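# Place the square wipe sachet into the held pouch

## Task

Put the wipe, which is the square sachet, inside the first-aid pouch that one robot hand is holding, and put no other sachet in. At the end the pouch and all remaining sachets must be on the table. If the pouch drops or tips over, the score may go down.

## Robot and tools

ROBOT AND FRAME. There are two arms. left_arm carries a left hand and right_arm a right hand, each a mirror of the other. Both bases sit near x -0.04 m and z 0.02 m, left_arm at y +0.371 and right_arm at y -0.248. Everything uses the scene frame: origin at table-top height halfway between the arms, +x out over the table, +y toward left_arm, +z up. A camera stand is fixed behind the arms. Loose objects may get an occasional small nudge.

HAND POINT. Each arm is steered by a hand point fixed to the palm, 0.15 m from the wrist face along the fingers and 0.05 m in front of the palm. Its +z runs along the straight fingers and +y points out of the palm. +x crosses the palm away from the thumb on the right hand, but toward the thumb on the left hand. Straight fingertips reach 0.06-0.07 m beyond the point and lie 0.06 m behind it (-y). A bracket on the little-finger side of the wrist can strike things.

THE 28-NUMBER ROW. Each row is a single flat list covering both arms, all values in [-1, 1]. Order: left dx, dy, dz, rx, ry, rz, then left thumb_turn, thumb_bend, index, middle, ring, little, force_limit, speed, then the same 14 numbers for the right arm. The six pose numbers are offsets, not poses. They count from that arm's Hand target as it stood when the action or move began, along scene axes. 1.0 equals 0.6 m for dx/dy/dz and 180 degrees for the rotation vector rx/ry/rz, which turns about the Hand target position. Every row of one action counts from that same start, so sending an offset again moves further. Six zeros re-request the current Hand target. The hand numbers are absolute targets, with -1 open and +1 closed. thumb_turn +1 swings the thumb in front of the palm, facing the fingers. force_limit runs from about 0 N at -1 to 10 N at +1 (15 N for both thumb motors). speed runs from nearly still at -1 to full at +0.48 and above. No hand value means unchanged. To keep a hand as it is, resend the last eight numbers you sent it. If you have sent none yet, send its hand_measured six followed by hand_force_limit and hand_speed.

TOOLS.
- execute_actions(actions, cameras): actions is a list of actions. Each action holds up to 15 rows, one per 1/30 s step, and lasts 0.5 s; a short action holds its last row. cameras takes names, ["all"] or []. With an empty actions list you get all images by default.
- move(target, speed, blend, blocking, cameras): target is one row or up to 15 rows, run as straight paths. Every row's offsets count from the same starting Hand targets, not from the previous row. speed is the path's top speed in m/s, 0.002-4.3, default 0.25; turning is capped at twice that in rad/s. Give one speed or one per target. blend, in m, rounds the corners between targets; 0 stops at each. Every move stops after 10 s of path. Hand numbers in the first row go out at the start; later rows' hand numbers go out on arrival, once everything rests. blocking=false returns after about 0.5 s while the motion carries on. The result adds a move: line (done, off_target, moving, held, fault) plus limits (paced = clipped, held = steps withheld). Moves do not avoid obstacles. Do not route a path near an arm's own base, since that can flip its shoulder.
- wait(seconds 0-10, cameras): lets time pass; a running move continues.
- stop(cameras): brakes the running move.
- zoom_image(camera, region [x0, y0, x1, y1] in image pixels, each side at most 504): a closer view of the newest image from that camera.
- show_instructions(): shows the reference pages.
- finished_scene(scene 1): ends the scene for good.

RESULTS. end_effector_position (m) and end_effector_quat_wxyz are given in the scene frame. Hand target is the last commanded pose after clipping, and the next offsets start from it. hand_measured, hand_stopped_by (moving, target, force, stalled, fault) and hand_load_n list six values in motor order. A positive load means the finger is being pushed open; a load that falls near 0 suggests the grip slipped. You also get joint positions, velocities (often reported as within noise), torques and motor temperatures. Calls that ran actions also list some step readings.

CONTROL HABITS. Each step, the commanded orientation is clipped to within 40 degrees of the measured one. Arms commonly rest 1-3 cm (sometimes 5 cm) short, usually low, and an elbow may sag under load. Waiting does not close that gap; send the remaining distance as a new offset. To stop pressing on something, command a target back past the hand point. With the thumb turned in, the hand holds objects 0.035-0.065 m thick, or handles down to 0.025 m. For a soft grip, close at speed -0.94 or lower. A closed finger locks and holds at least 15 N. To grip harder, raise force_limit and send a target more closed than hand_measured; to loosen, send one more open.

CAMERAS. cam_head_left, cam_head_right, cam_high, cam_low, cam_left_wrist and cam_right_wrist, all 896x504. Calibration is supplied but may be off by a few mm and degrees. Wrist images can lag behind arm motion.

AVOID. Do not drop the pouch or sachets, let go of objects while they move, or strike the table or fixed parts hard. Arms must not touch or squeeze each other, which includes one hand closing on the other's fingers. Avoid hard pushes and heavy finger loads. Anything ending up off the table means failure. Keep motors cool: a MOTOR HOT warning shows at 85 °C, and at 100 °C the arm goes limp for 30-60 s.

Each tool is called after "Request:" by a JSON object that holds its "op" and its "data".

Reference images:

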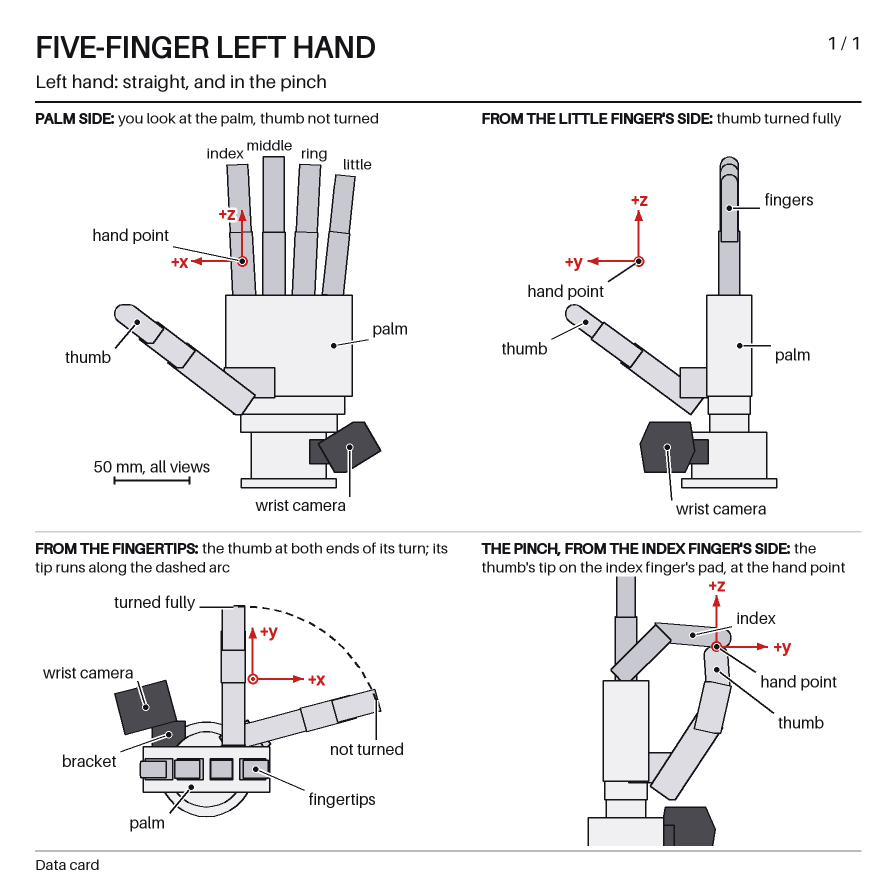

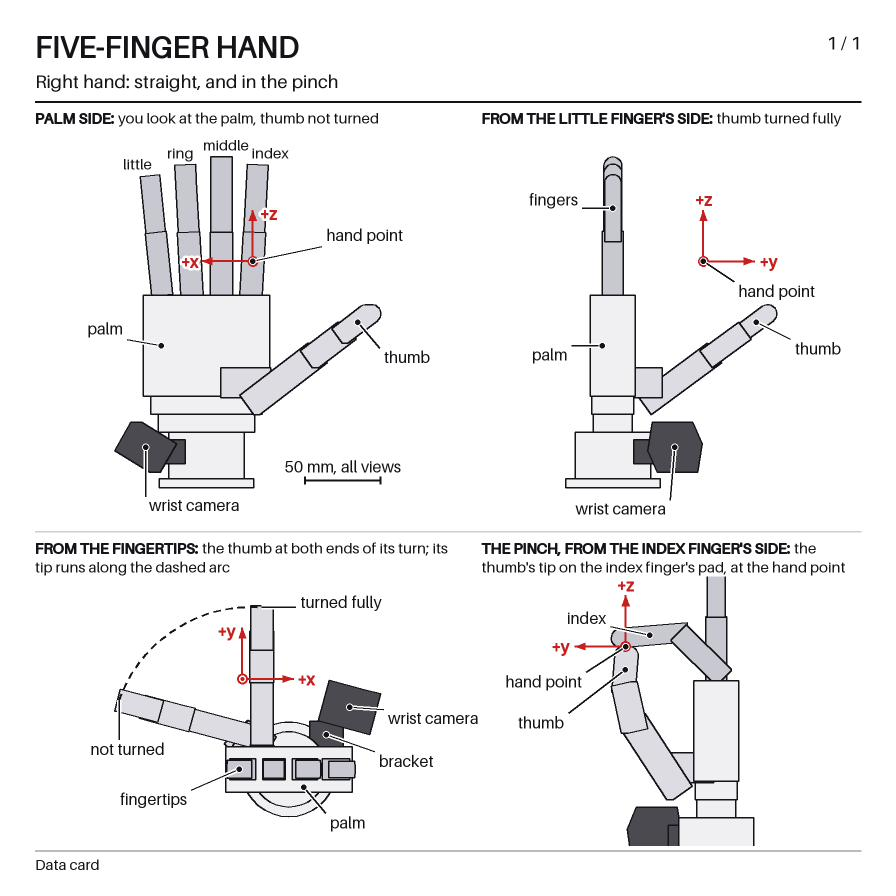

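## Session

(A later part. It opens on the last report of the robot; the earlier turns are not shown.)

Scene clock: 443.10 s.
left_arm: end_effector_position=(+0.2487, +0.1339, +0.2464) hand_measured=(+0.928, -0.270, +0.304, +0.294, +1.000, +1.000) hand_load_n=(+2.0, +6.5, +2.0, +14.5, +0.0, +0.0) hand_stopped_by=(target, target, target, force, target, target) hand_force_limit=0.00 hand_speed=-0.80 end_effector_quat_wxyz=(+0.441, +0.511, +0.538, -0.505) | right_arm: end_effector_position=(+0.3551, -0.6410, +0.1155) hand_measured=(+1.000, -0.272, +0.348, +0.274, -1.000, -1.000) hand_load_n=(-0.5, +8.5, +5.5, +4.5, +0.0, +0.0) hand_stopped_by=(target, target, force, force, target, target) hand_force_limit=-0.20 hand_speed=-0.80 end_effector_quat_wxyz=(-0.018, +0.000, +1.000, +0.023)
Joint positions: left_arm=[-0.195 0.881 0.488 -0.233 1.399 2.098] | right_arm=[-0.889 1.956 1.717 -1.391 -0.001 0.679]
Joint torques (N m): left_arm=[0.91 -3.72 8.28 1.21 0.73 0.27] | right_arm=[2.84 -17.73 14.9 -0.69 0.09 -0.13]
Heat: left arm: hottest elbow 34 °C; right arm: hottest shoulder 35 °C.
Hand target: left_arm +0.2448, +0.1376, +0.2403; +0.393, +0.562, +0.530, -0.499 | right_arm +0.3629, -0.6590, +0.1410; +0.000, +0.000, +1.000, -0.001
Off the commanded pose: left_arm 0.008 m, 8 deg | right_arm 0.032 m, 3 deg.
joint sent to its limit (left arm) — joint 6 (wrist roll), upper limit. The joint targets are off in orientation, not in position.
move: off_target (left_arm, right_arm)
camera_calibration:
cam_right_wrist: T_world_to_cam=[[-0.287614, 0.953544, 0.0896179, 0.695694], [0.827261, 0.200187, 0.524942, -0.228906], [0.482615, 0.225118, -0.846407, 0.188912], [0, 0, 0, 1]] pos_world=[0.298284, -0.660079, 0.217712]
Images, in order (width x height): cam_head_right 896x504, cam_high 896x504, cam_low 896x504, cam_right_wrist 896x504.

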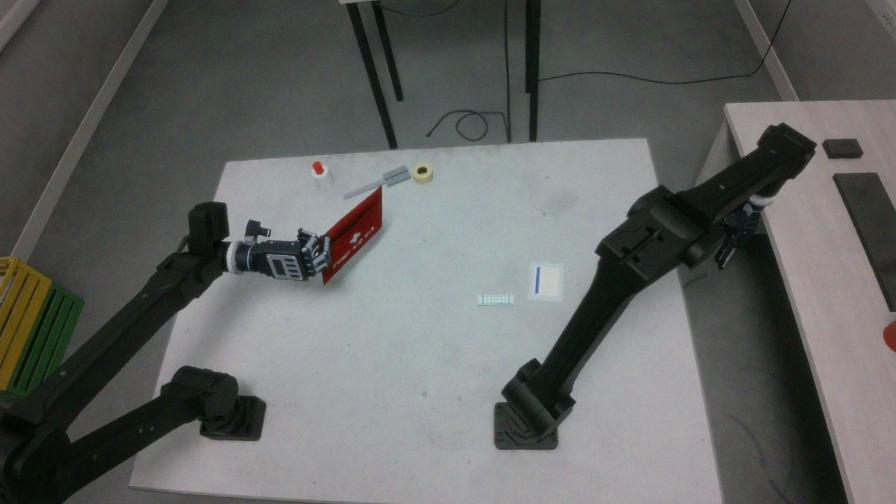

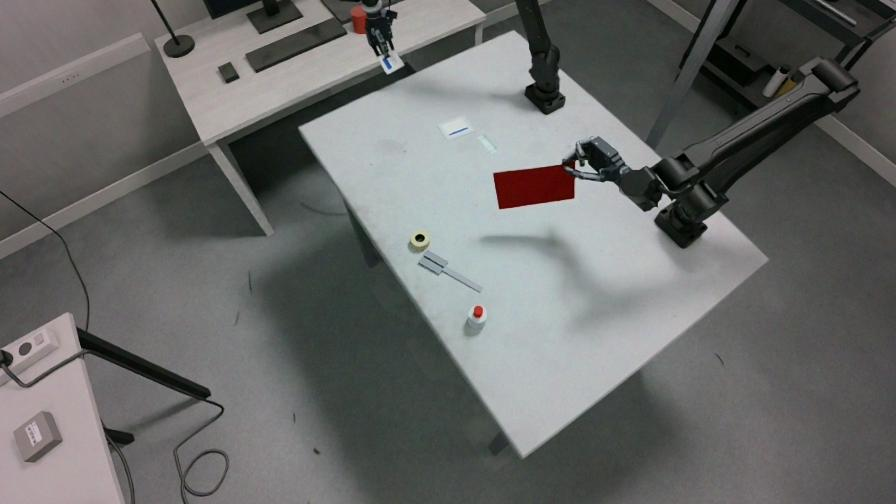

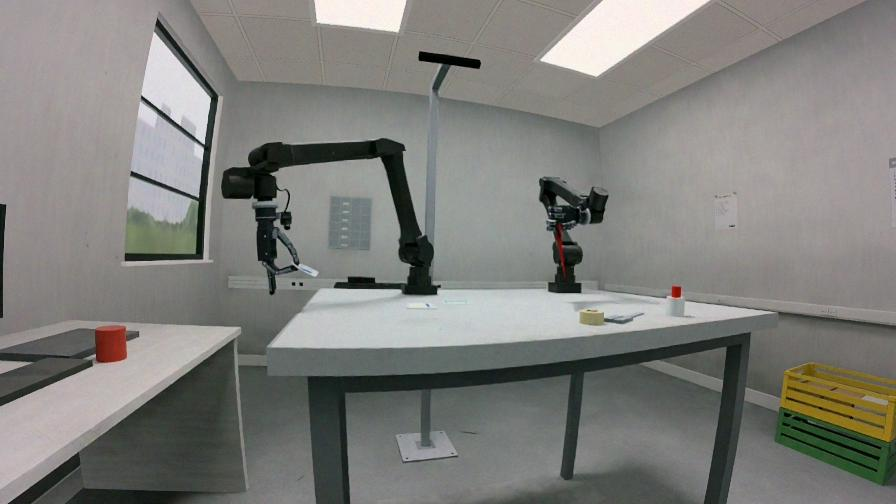

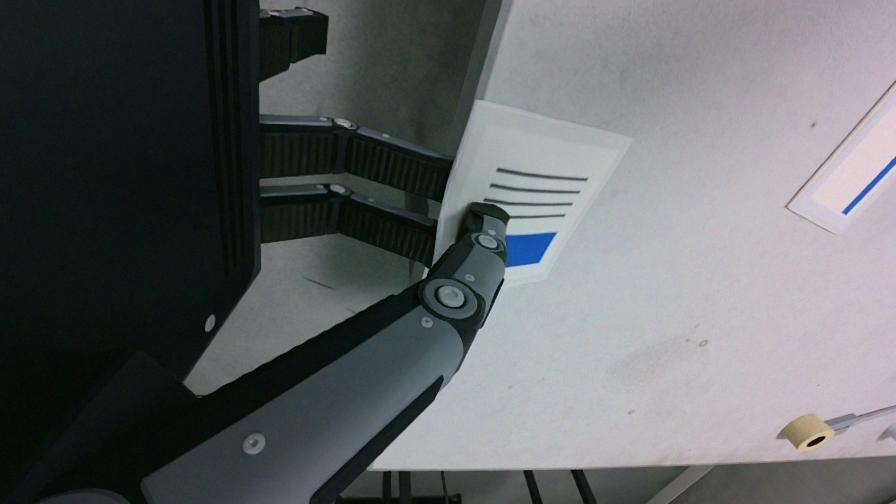

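Request:
{"op": "move", "data": {"target": [[0,0,0,0,0,0,0.928,-0.268,0.304,0.296,1.0,1.0,0.0,-0.8, -0.055,0.265,0.348,0,0,0,1,-0.27,0.36,0.34,-1,-1,-0.2,-0.8],[0,0,0,0,0,0,0.928,-0.268,0.304,0.296,1.0,1.0,0.0,-0.8, -0.105,0.898,0.398,-0.151,-0.392,0.680,1,-0.27,0.36,0.34,-1,-1,-0.2,-0.8]], "speed": 0.22, "blend": [0.05,0], "cameras": ["all"]}}

Scene clock: 467.37 s.
left_arm: end_effector_position=(+0.2487, +0.1339, +0.2464) hand_measured=(+0.928, -0.270, +0.304, +0.294, +1.000, +1.000) hand_load_n=(+2.0, +6.5, +2.0, +14.5, +0.0, +0.0) hand_stopped_by=(target, target, target, force, target, target) hand_force_limit=0.00 hand_speed=-0.80 end_effector_quat_wxyz=(+0.441, +0.511, +0.538, -0.505) | right_arm: end_effector_position=(+0.3012, -0.1227, +0.3792) hand_measured=(+1.000, -0.272, +0.348, +0.274, -1.000, -1.000) hand_load_n=(-0.5, +9.0, +5.5, +4.5, +0.0, +0.0) hand_stopped_by=(target, target, force, force, target, target) hand_force_limit=-0.20 hand_speed=-0.80 end_effector_quat_wxyz=(-0.463, +0.808, -0.321, +0.174)
Joint positions: left_arm=[-0.195 0.881 0.488 -0.233 1.399 2.098] | right_arm=[0.013 0.922 1.158 -0.954 -0.683 -0.484]
Joint torques (N m): left_arm=[0.97 -3.72 8.27 1.21 0.73 0.26] | right_arm=[3.6 -3.84 10.66 1.76 -0.42 -0.15]
Heat: left arm: hottest elbow 34 °C; right arm: hottest elbow 34 °C.
Hand target: left_arm +0.2448, +0.1376, +0.2403; +0.393, +0.562, +0.530, -0.499 | right_arm +0.3000, -0.1201, +0.3798; -0.467, +0.809, -0.310, +0.180
Off the commanded pose: left_arm 0.008 m, 8 deg | right_arm 0.003 m, 2 deg.
joint sent to its limit (left arm) — joint 6 (wrist roll), upper limit. The joint targets are off in orientation, not in position.
move: off_target (left_arm)
camera_calibration:
cam_left_wrist: T_world_to_cam=[[-0.980712, 0.0198375, -0.19445, 0.289315], [0.172804, 0.552896, -0.815135, 0.0878144], [0.0913401, -0.833014, -0.54566, 0.341286], [0, 0, 0, 1]] pos_world=[0.237387, 0.230004, 0.314064]
cam_right_wrist: T_world_to_cam=[[-0.149131, -0.568059, -0.809363, 0.274802], [-0.987932, 0.120224, 0.0976536, 0.272346], [0.0418318, 0.814159, -0.579133, 0.425065], [0, 0, 0, 1]] pos_world=[0.292259, -0.22271, 0.441988]

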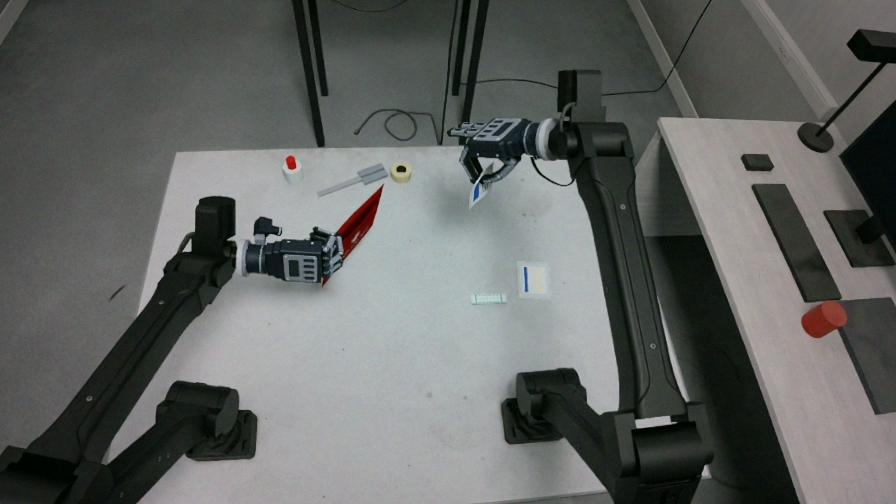

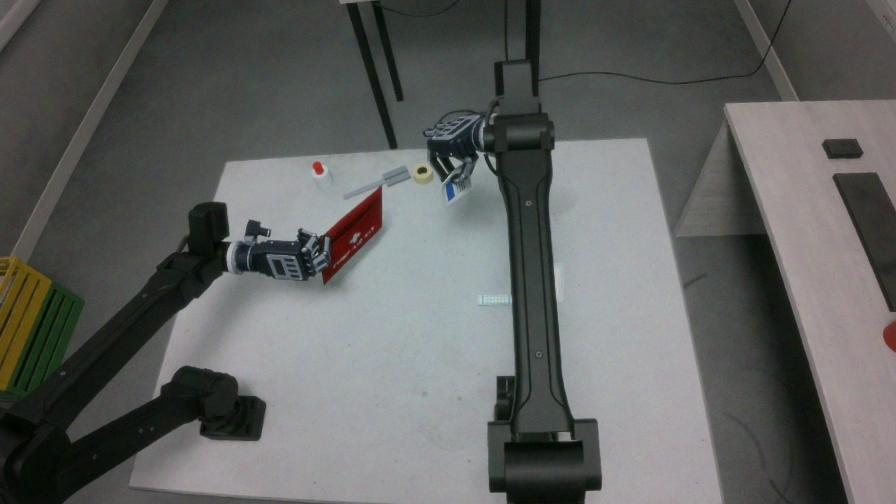

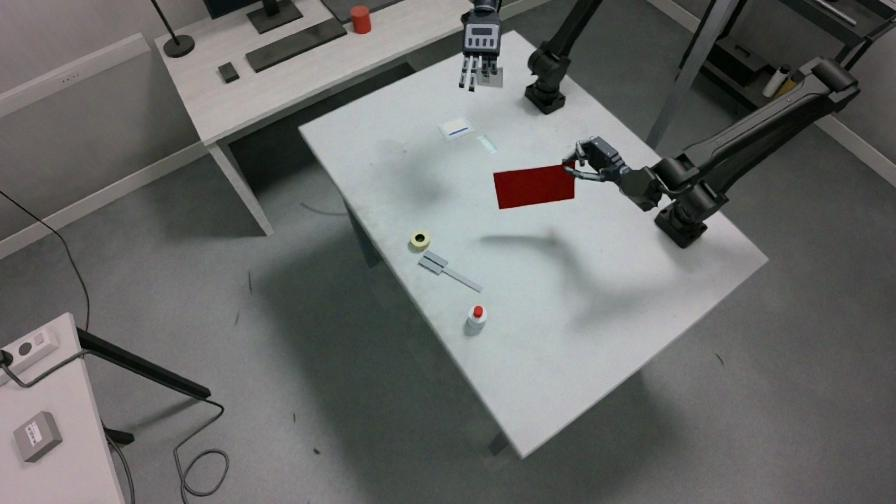

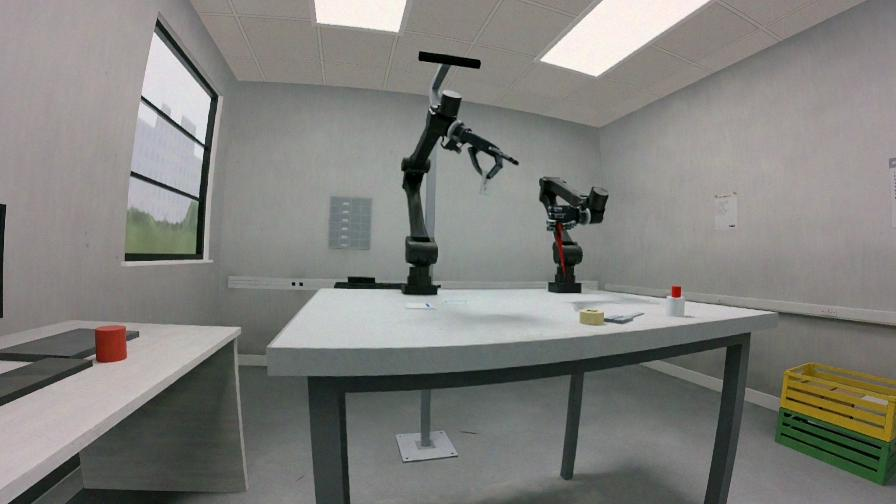

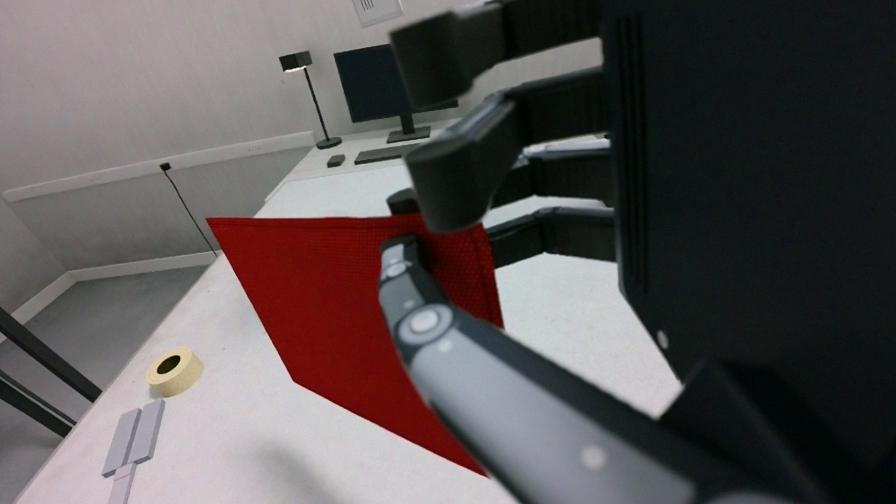

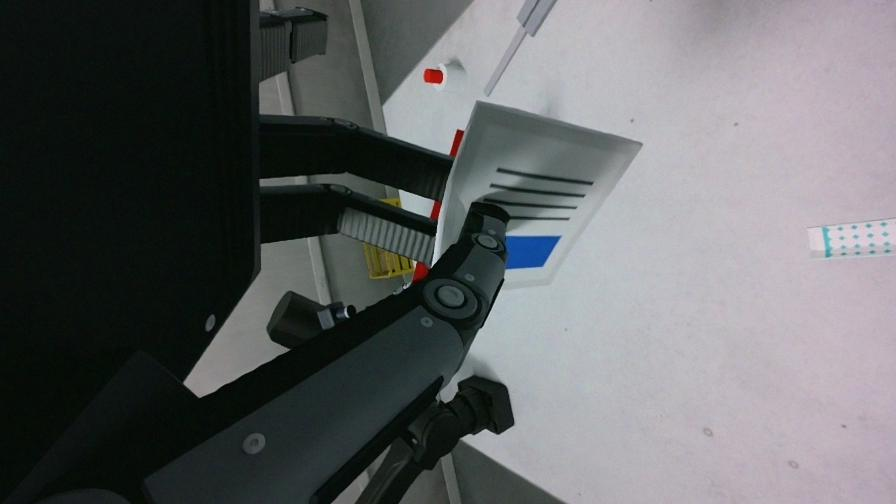

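Request:
{"op": "zoom_image", "data": {"camera": "cam_head_left", "region": [290, 160, 430, 300]}}

Request:
{"op": "zoom_image", "data": {"camera": "cam_head_right", "region": [290, 160, 430, 300]}}

Request:
{"op": "zoom_image", "data": {"camera": "cam_high", "region": [480, 120, 620, 220]}}

Request:
{"op": "zoom_image", "data": {"camera": "cam_low", "region": [500, 160, 620, 300]}}

Request:
{"op": "zoom_image", "data": {"camera": "cam_head_left", "region": [430, 90, 570, 230]}}

Request:
{"op": "zoom_image", "data": {"camera": "cam_head_right", "region": [400, 90, 540, 230]}}

Request:
{"op": "zoom_image", "data": {"camera": "cam_low", "region": [430, 90, 540, 200]}}

Scaled by 3.600 from the camera's 896x504 image, which has a finer 1280x720 frame.

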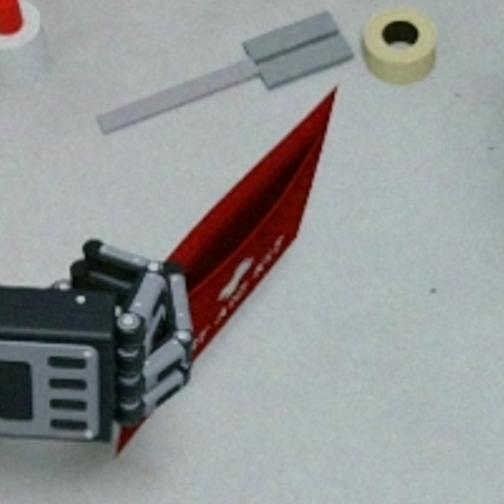

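Scaled by 3.600 from the camera's 896x504 image, which has a finer 1280x720 frame.

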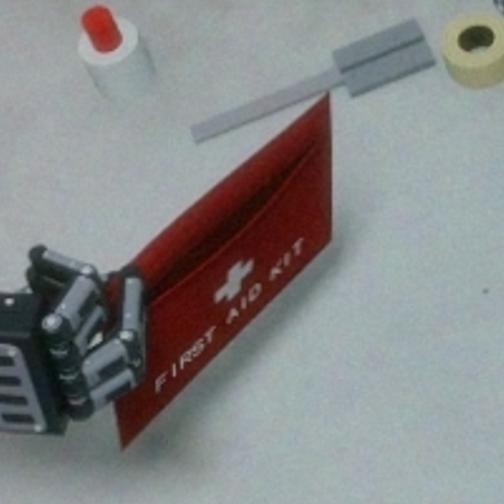

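Scaled by 3.600 from the camera's 896x504 image, which has a finer 1280x720 frame.

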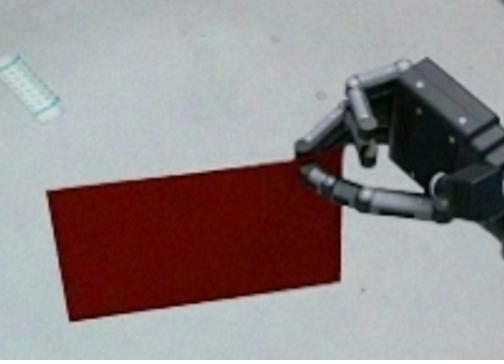

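Scaled by 3.600 from the camera's 896x504 image, which has a finer 1280x720 frame.

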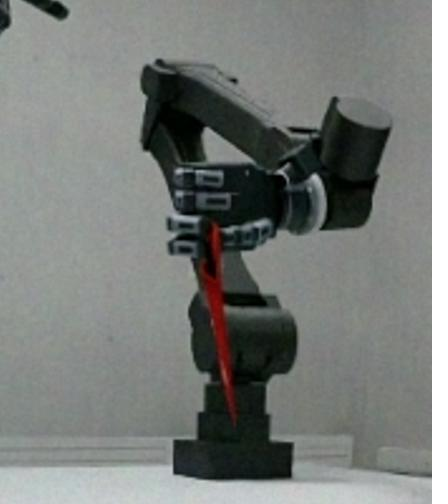

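Scaled by 3.600 from the camera's 896x504 image, which has a finer 1280x720 frame.

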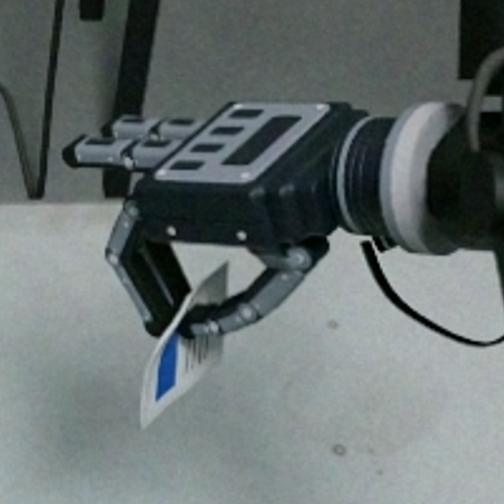

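Scaled by 3.600 from the camera's 896x504 image, which has a finer 1280x720 frame.

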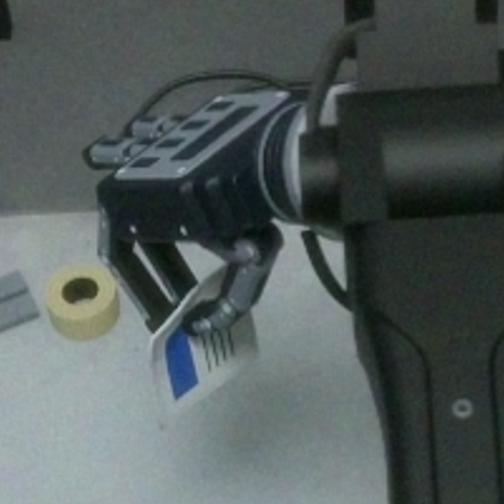

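Scaled by 4.582 from the camera's 896x504 image, which has a finer 1280x720 frame.

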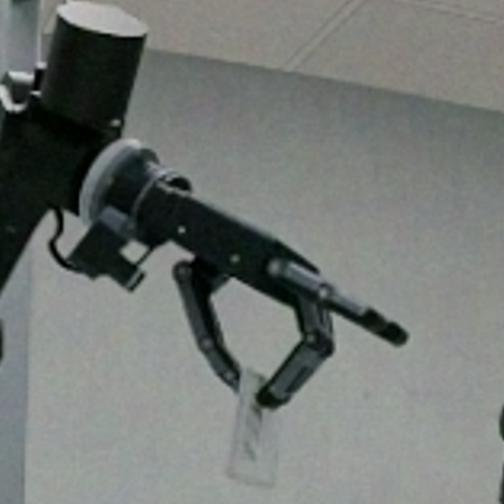

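Request:
{"op": "move", "data": {"target": [[0,0,0,0,0,0,0.928,-0.268,0.304,0.296,1.0,1.0,0.0,-0.8, 0.0767,0.328,0.0,0.0473,0.0689,0.0828,1,-0.27,0.36,0.34,-1,-1,-0.2,-0.8],[0,0,0,0,0,0,0.928,-0.268,0.304,0.296,1.0,1.0,0.0,-0.8, 0.0767,0.328,-0.06,0.0473,0.0689,0.0828,1,-0.27,0.36,0.34,-1,-1,-0.2,-0.8]], "speed": 0.15, "cameras": ["all"]}}

Request:
{"op": "zoom_image", "data": {"camera": "cam_head_left", "region": [290, 130, 450, 290]}}

Request:
{"op": "zoom_image", "data": {"camera": "cam_head_right", "region": [290, 130, 450, 290]}}

Request:
{"op": "zoom_image", "data": {"camera": "cam_high", "region": [480, 70, 620, 220]}}

Request:
{"op": "zoom_image", "data": {"camera": "cam_low", "region": [500, 120, 640, 290]}}

Scene clock: 524.87 s.
left_arm: end_effector_position=(+0.2487, +0.1339, +0.2464) hand_measured=(+0.928, -0.270, +0.304, +0.294, +1.000, +1.000) hand_load_n=(+2.0, +6.5, +1.5, +14.5, +0.0, +0.0) hand_stopped_by=(target, target, target, force, target, target) hand_force_limit=0.00 hand_speed=-0.80 end_effector_quat_wxyz=(+0.441, +0.511, +0.538, -0.505) | right_arm: end_effector_position=(+0.3450, +0.0717, +0.3516) hand_measured=(+1.000, -0.272, +0.348, +0.274, -1.000, -1.000) hand_load_n=(-0.5, +9.0, +5.0, +4.5, +0.0, -0.5) hand_stopped_by=(target, target, force, force, target, target) hand_force_limit=-0.20 hand_speed=-0.80 end_effector_quat_wxyz=(-0.510, +0.819, -0.262, +0.012)
Joint positions: left_arm=[-0.195 0.881 0.488 -0.233 1.399 2.098] | right_arm=[0.413 1.276 1.292 -0.696 -0.703 -0.197]
Joint torques (N m): left_arm=[0.91 -3.72 8.28 1.2 0.73 0.26] | right_arm=[3.84 -8 10.82 1.78 -0.32 0.07]
Heat: left arm: hottest elbow 35 °C; right arm: hottest elbow 35 °C.
Hand target: left_arm +0.2448, +0.1376, +0.2403; +0.393, +0.562, +0.530, -0.499 | right_arm +0.3460, +0.0767, +0.3439; -0.508, +0.820, -0.263, +0.006
Off the commanded pose: left_arm 0.008 m, 8 deg | right_arm 0.009 m, 1 deg.
joint sent to its limit (left arm) — joint 6 (wrist roll), upper limit. The joint targets are off in orientation, not in position.
move: off_target (left_arm)
camera_calibration:
cam_left_wrist: T_world_to_cam=[[-0.980712, 0.0198375, -0.19445, 0.289315], [0.172804, 0.552896, -0.815135, 0.0878144], [0.0913401, -0.833014, -0.54566, 0.341286], [0, 0, 0, 1]] pos_world=[0.237387, 0.230004, 0.314064]
cam_right_wrist: T_world_to_cam=[[-0.157514, -0.485229, -0.860083, 0.384282], [-0.947263, -0.17189, 0.270455, 0.241122], [-0.279072, 0.857325, -0.432564, 0.305084], [0, 0, 0, 1]] pos_world=[0.374076, -0.0336448, 0.39727]

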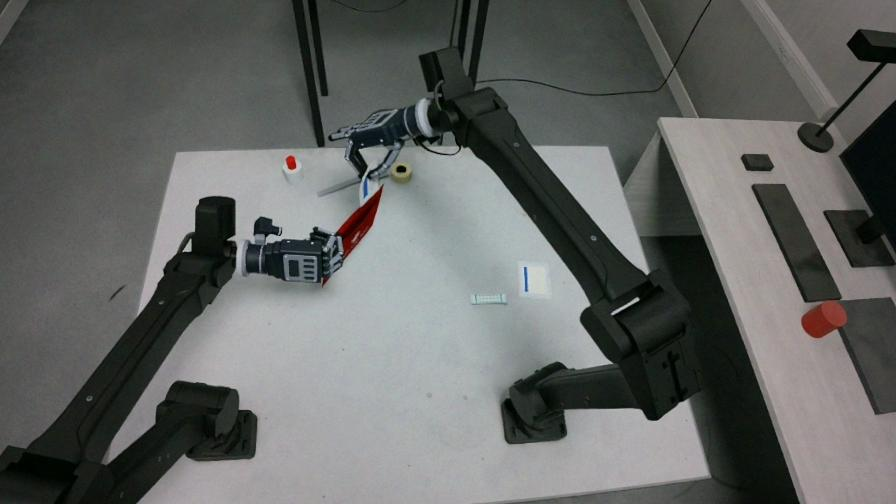

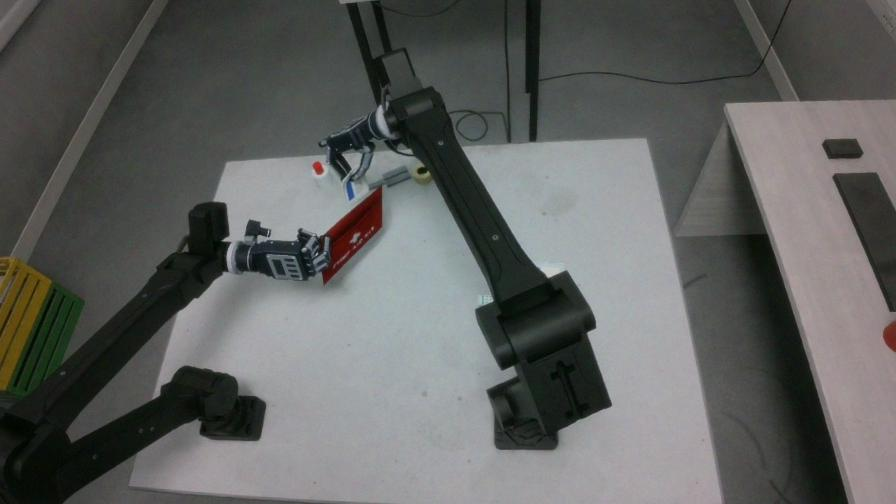

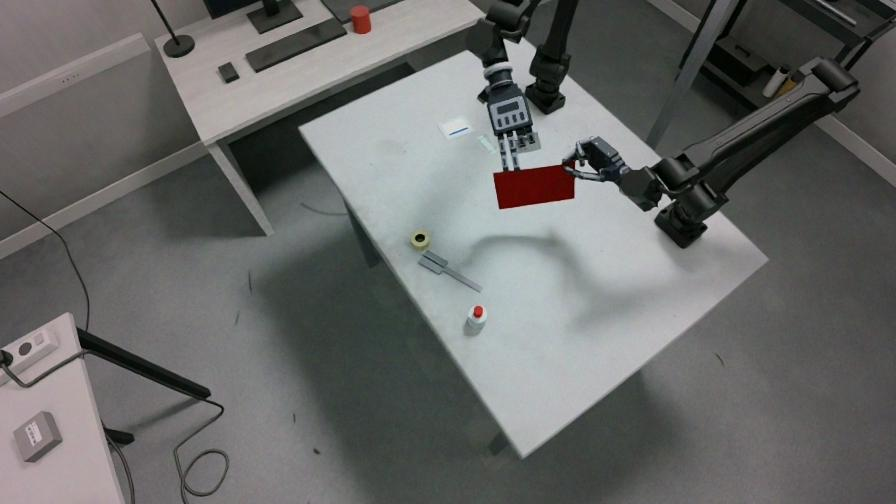

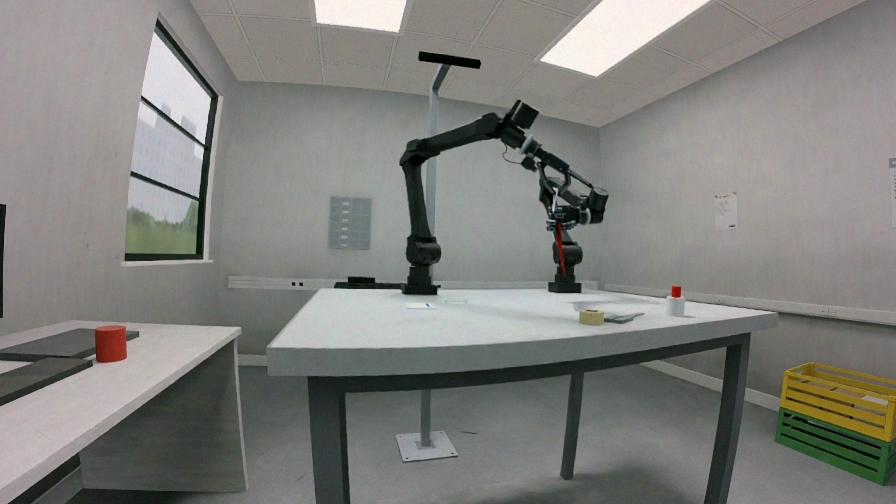

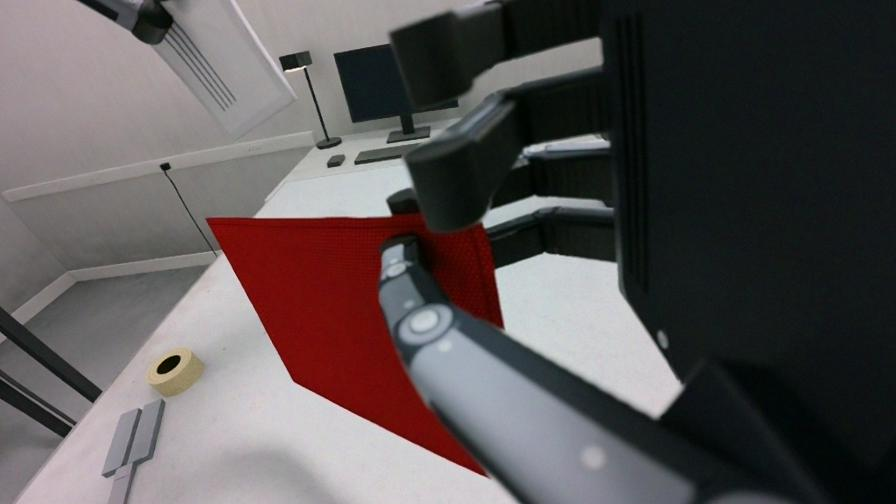

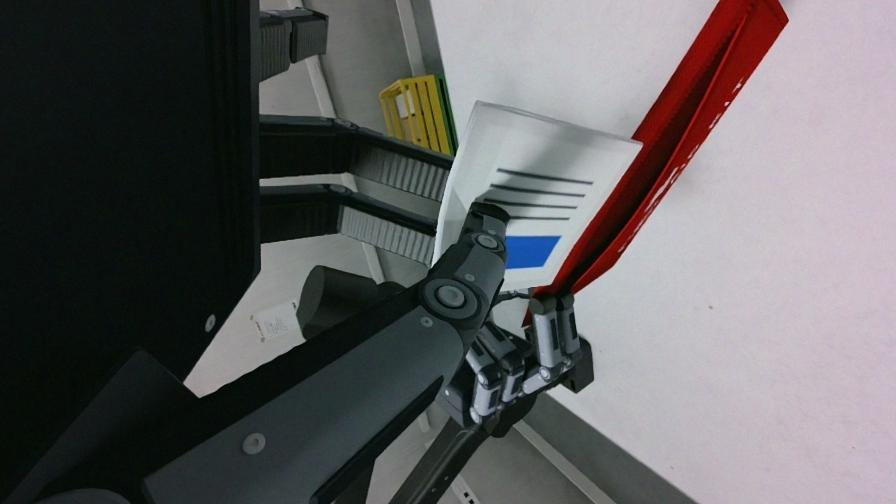

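Scaled by 3.150 from the camera's 896x504 image, which has a finer 1280x720 frame.

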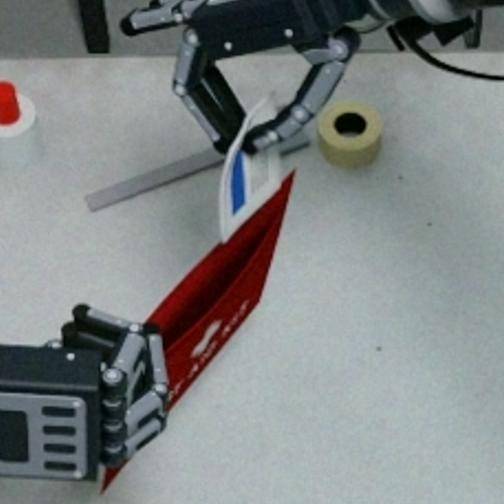

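Scaled by 3.150 from the camera's 896x504 image, which has a finer 1280x720 frame.

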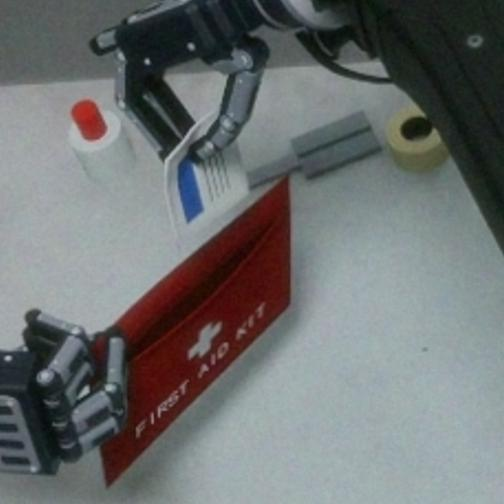

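Scaled by 3.360 from the camera's 896x504 image, which has a finer 1280x720 frame.

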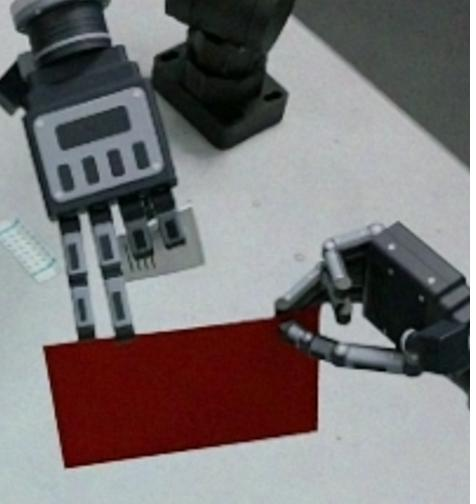

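Scaled by 2.965 from the camera's 896x504 image, which has a finer 1280x720 frame.

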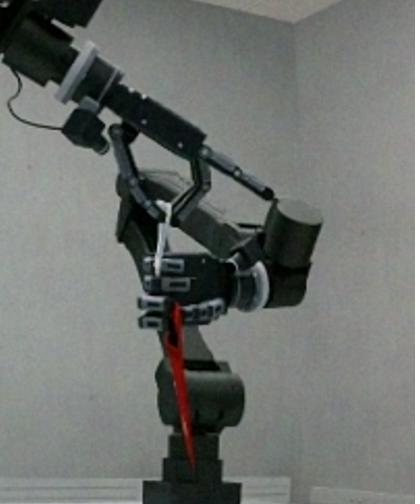

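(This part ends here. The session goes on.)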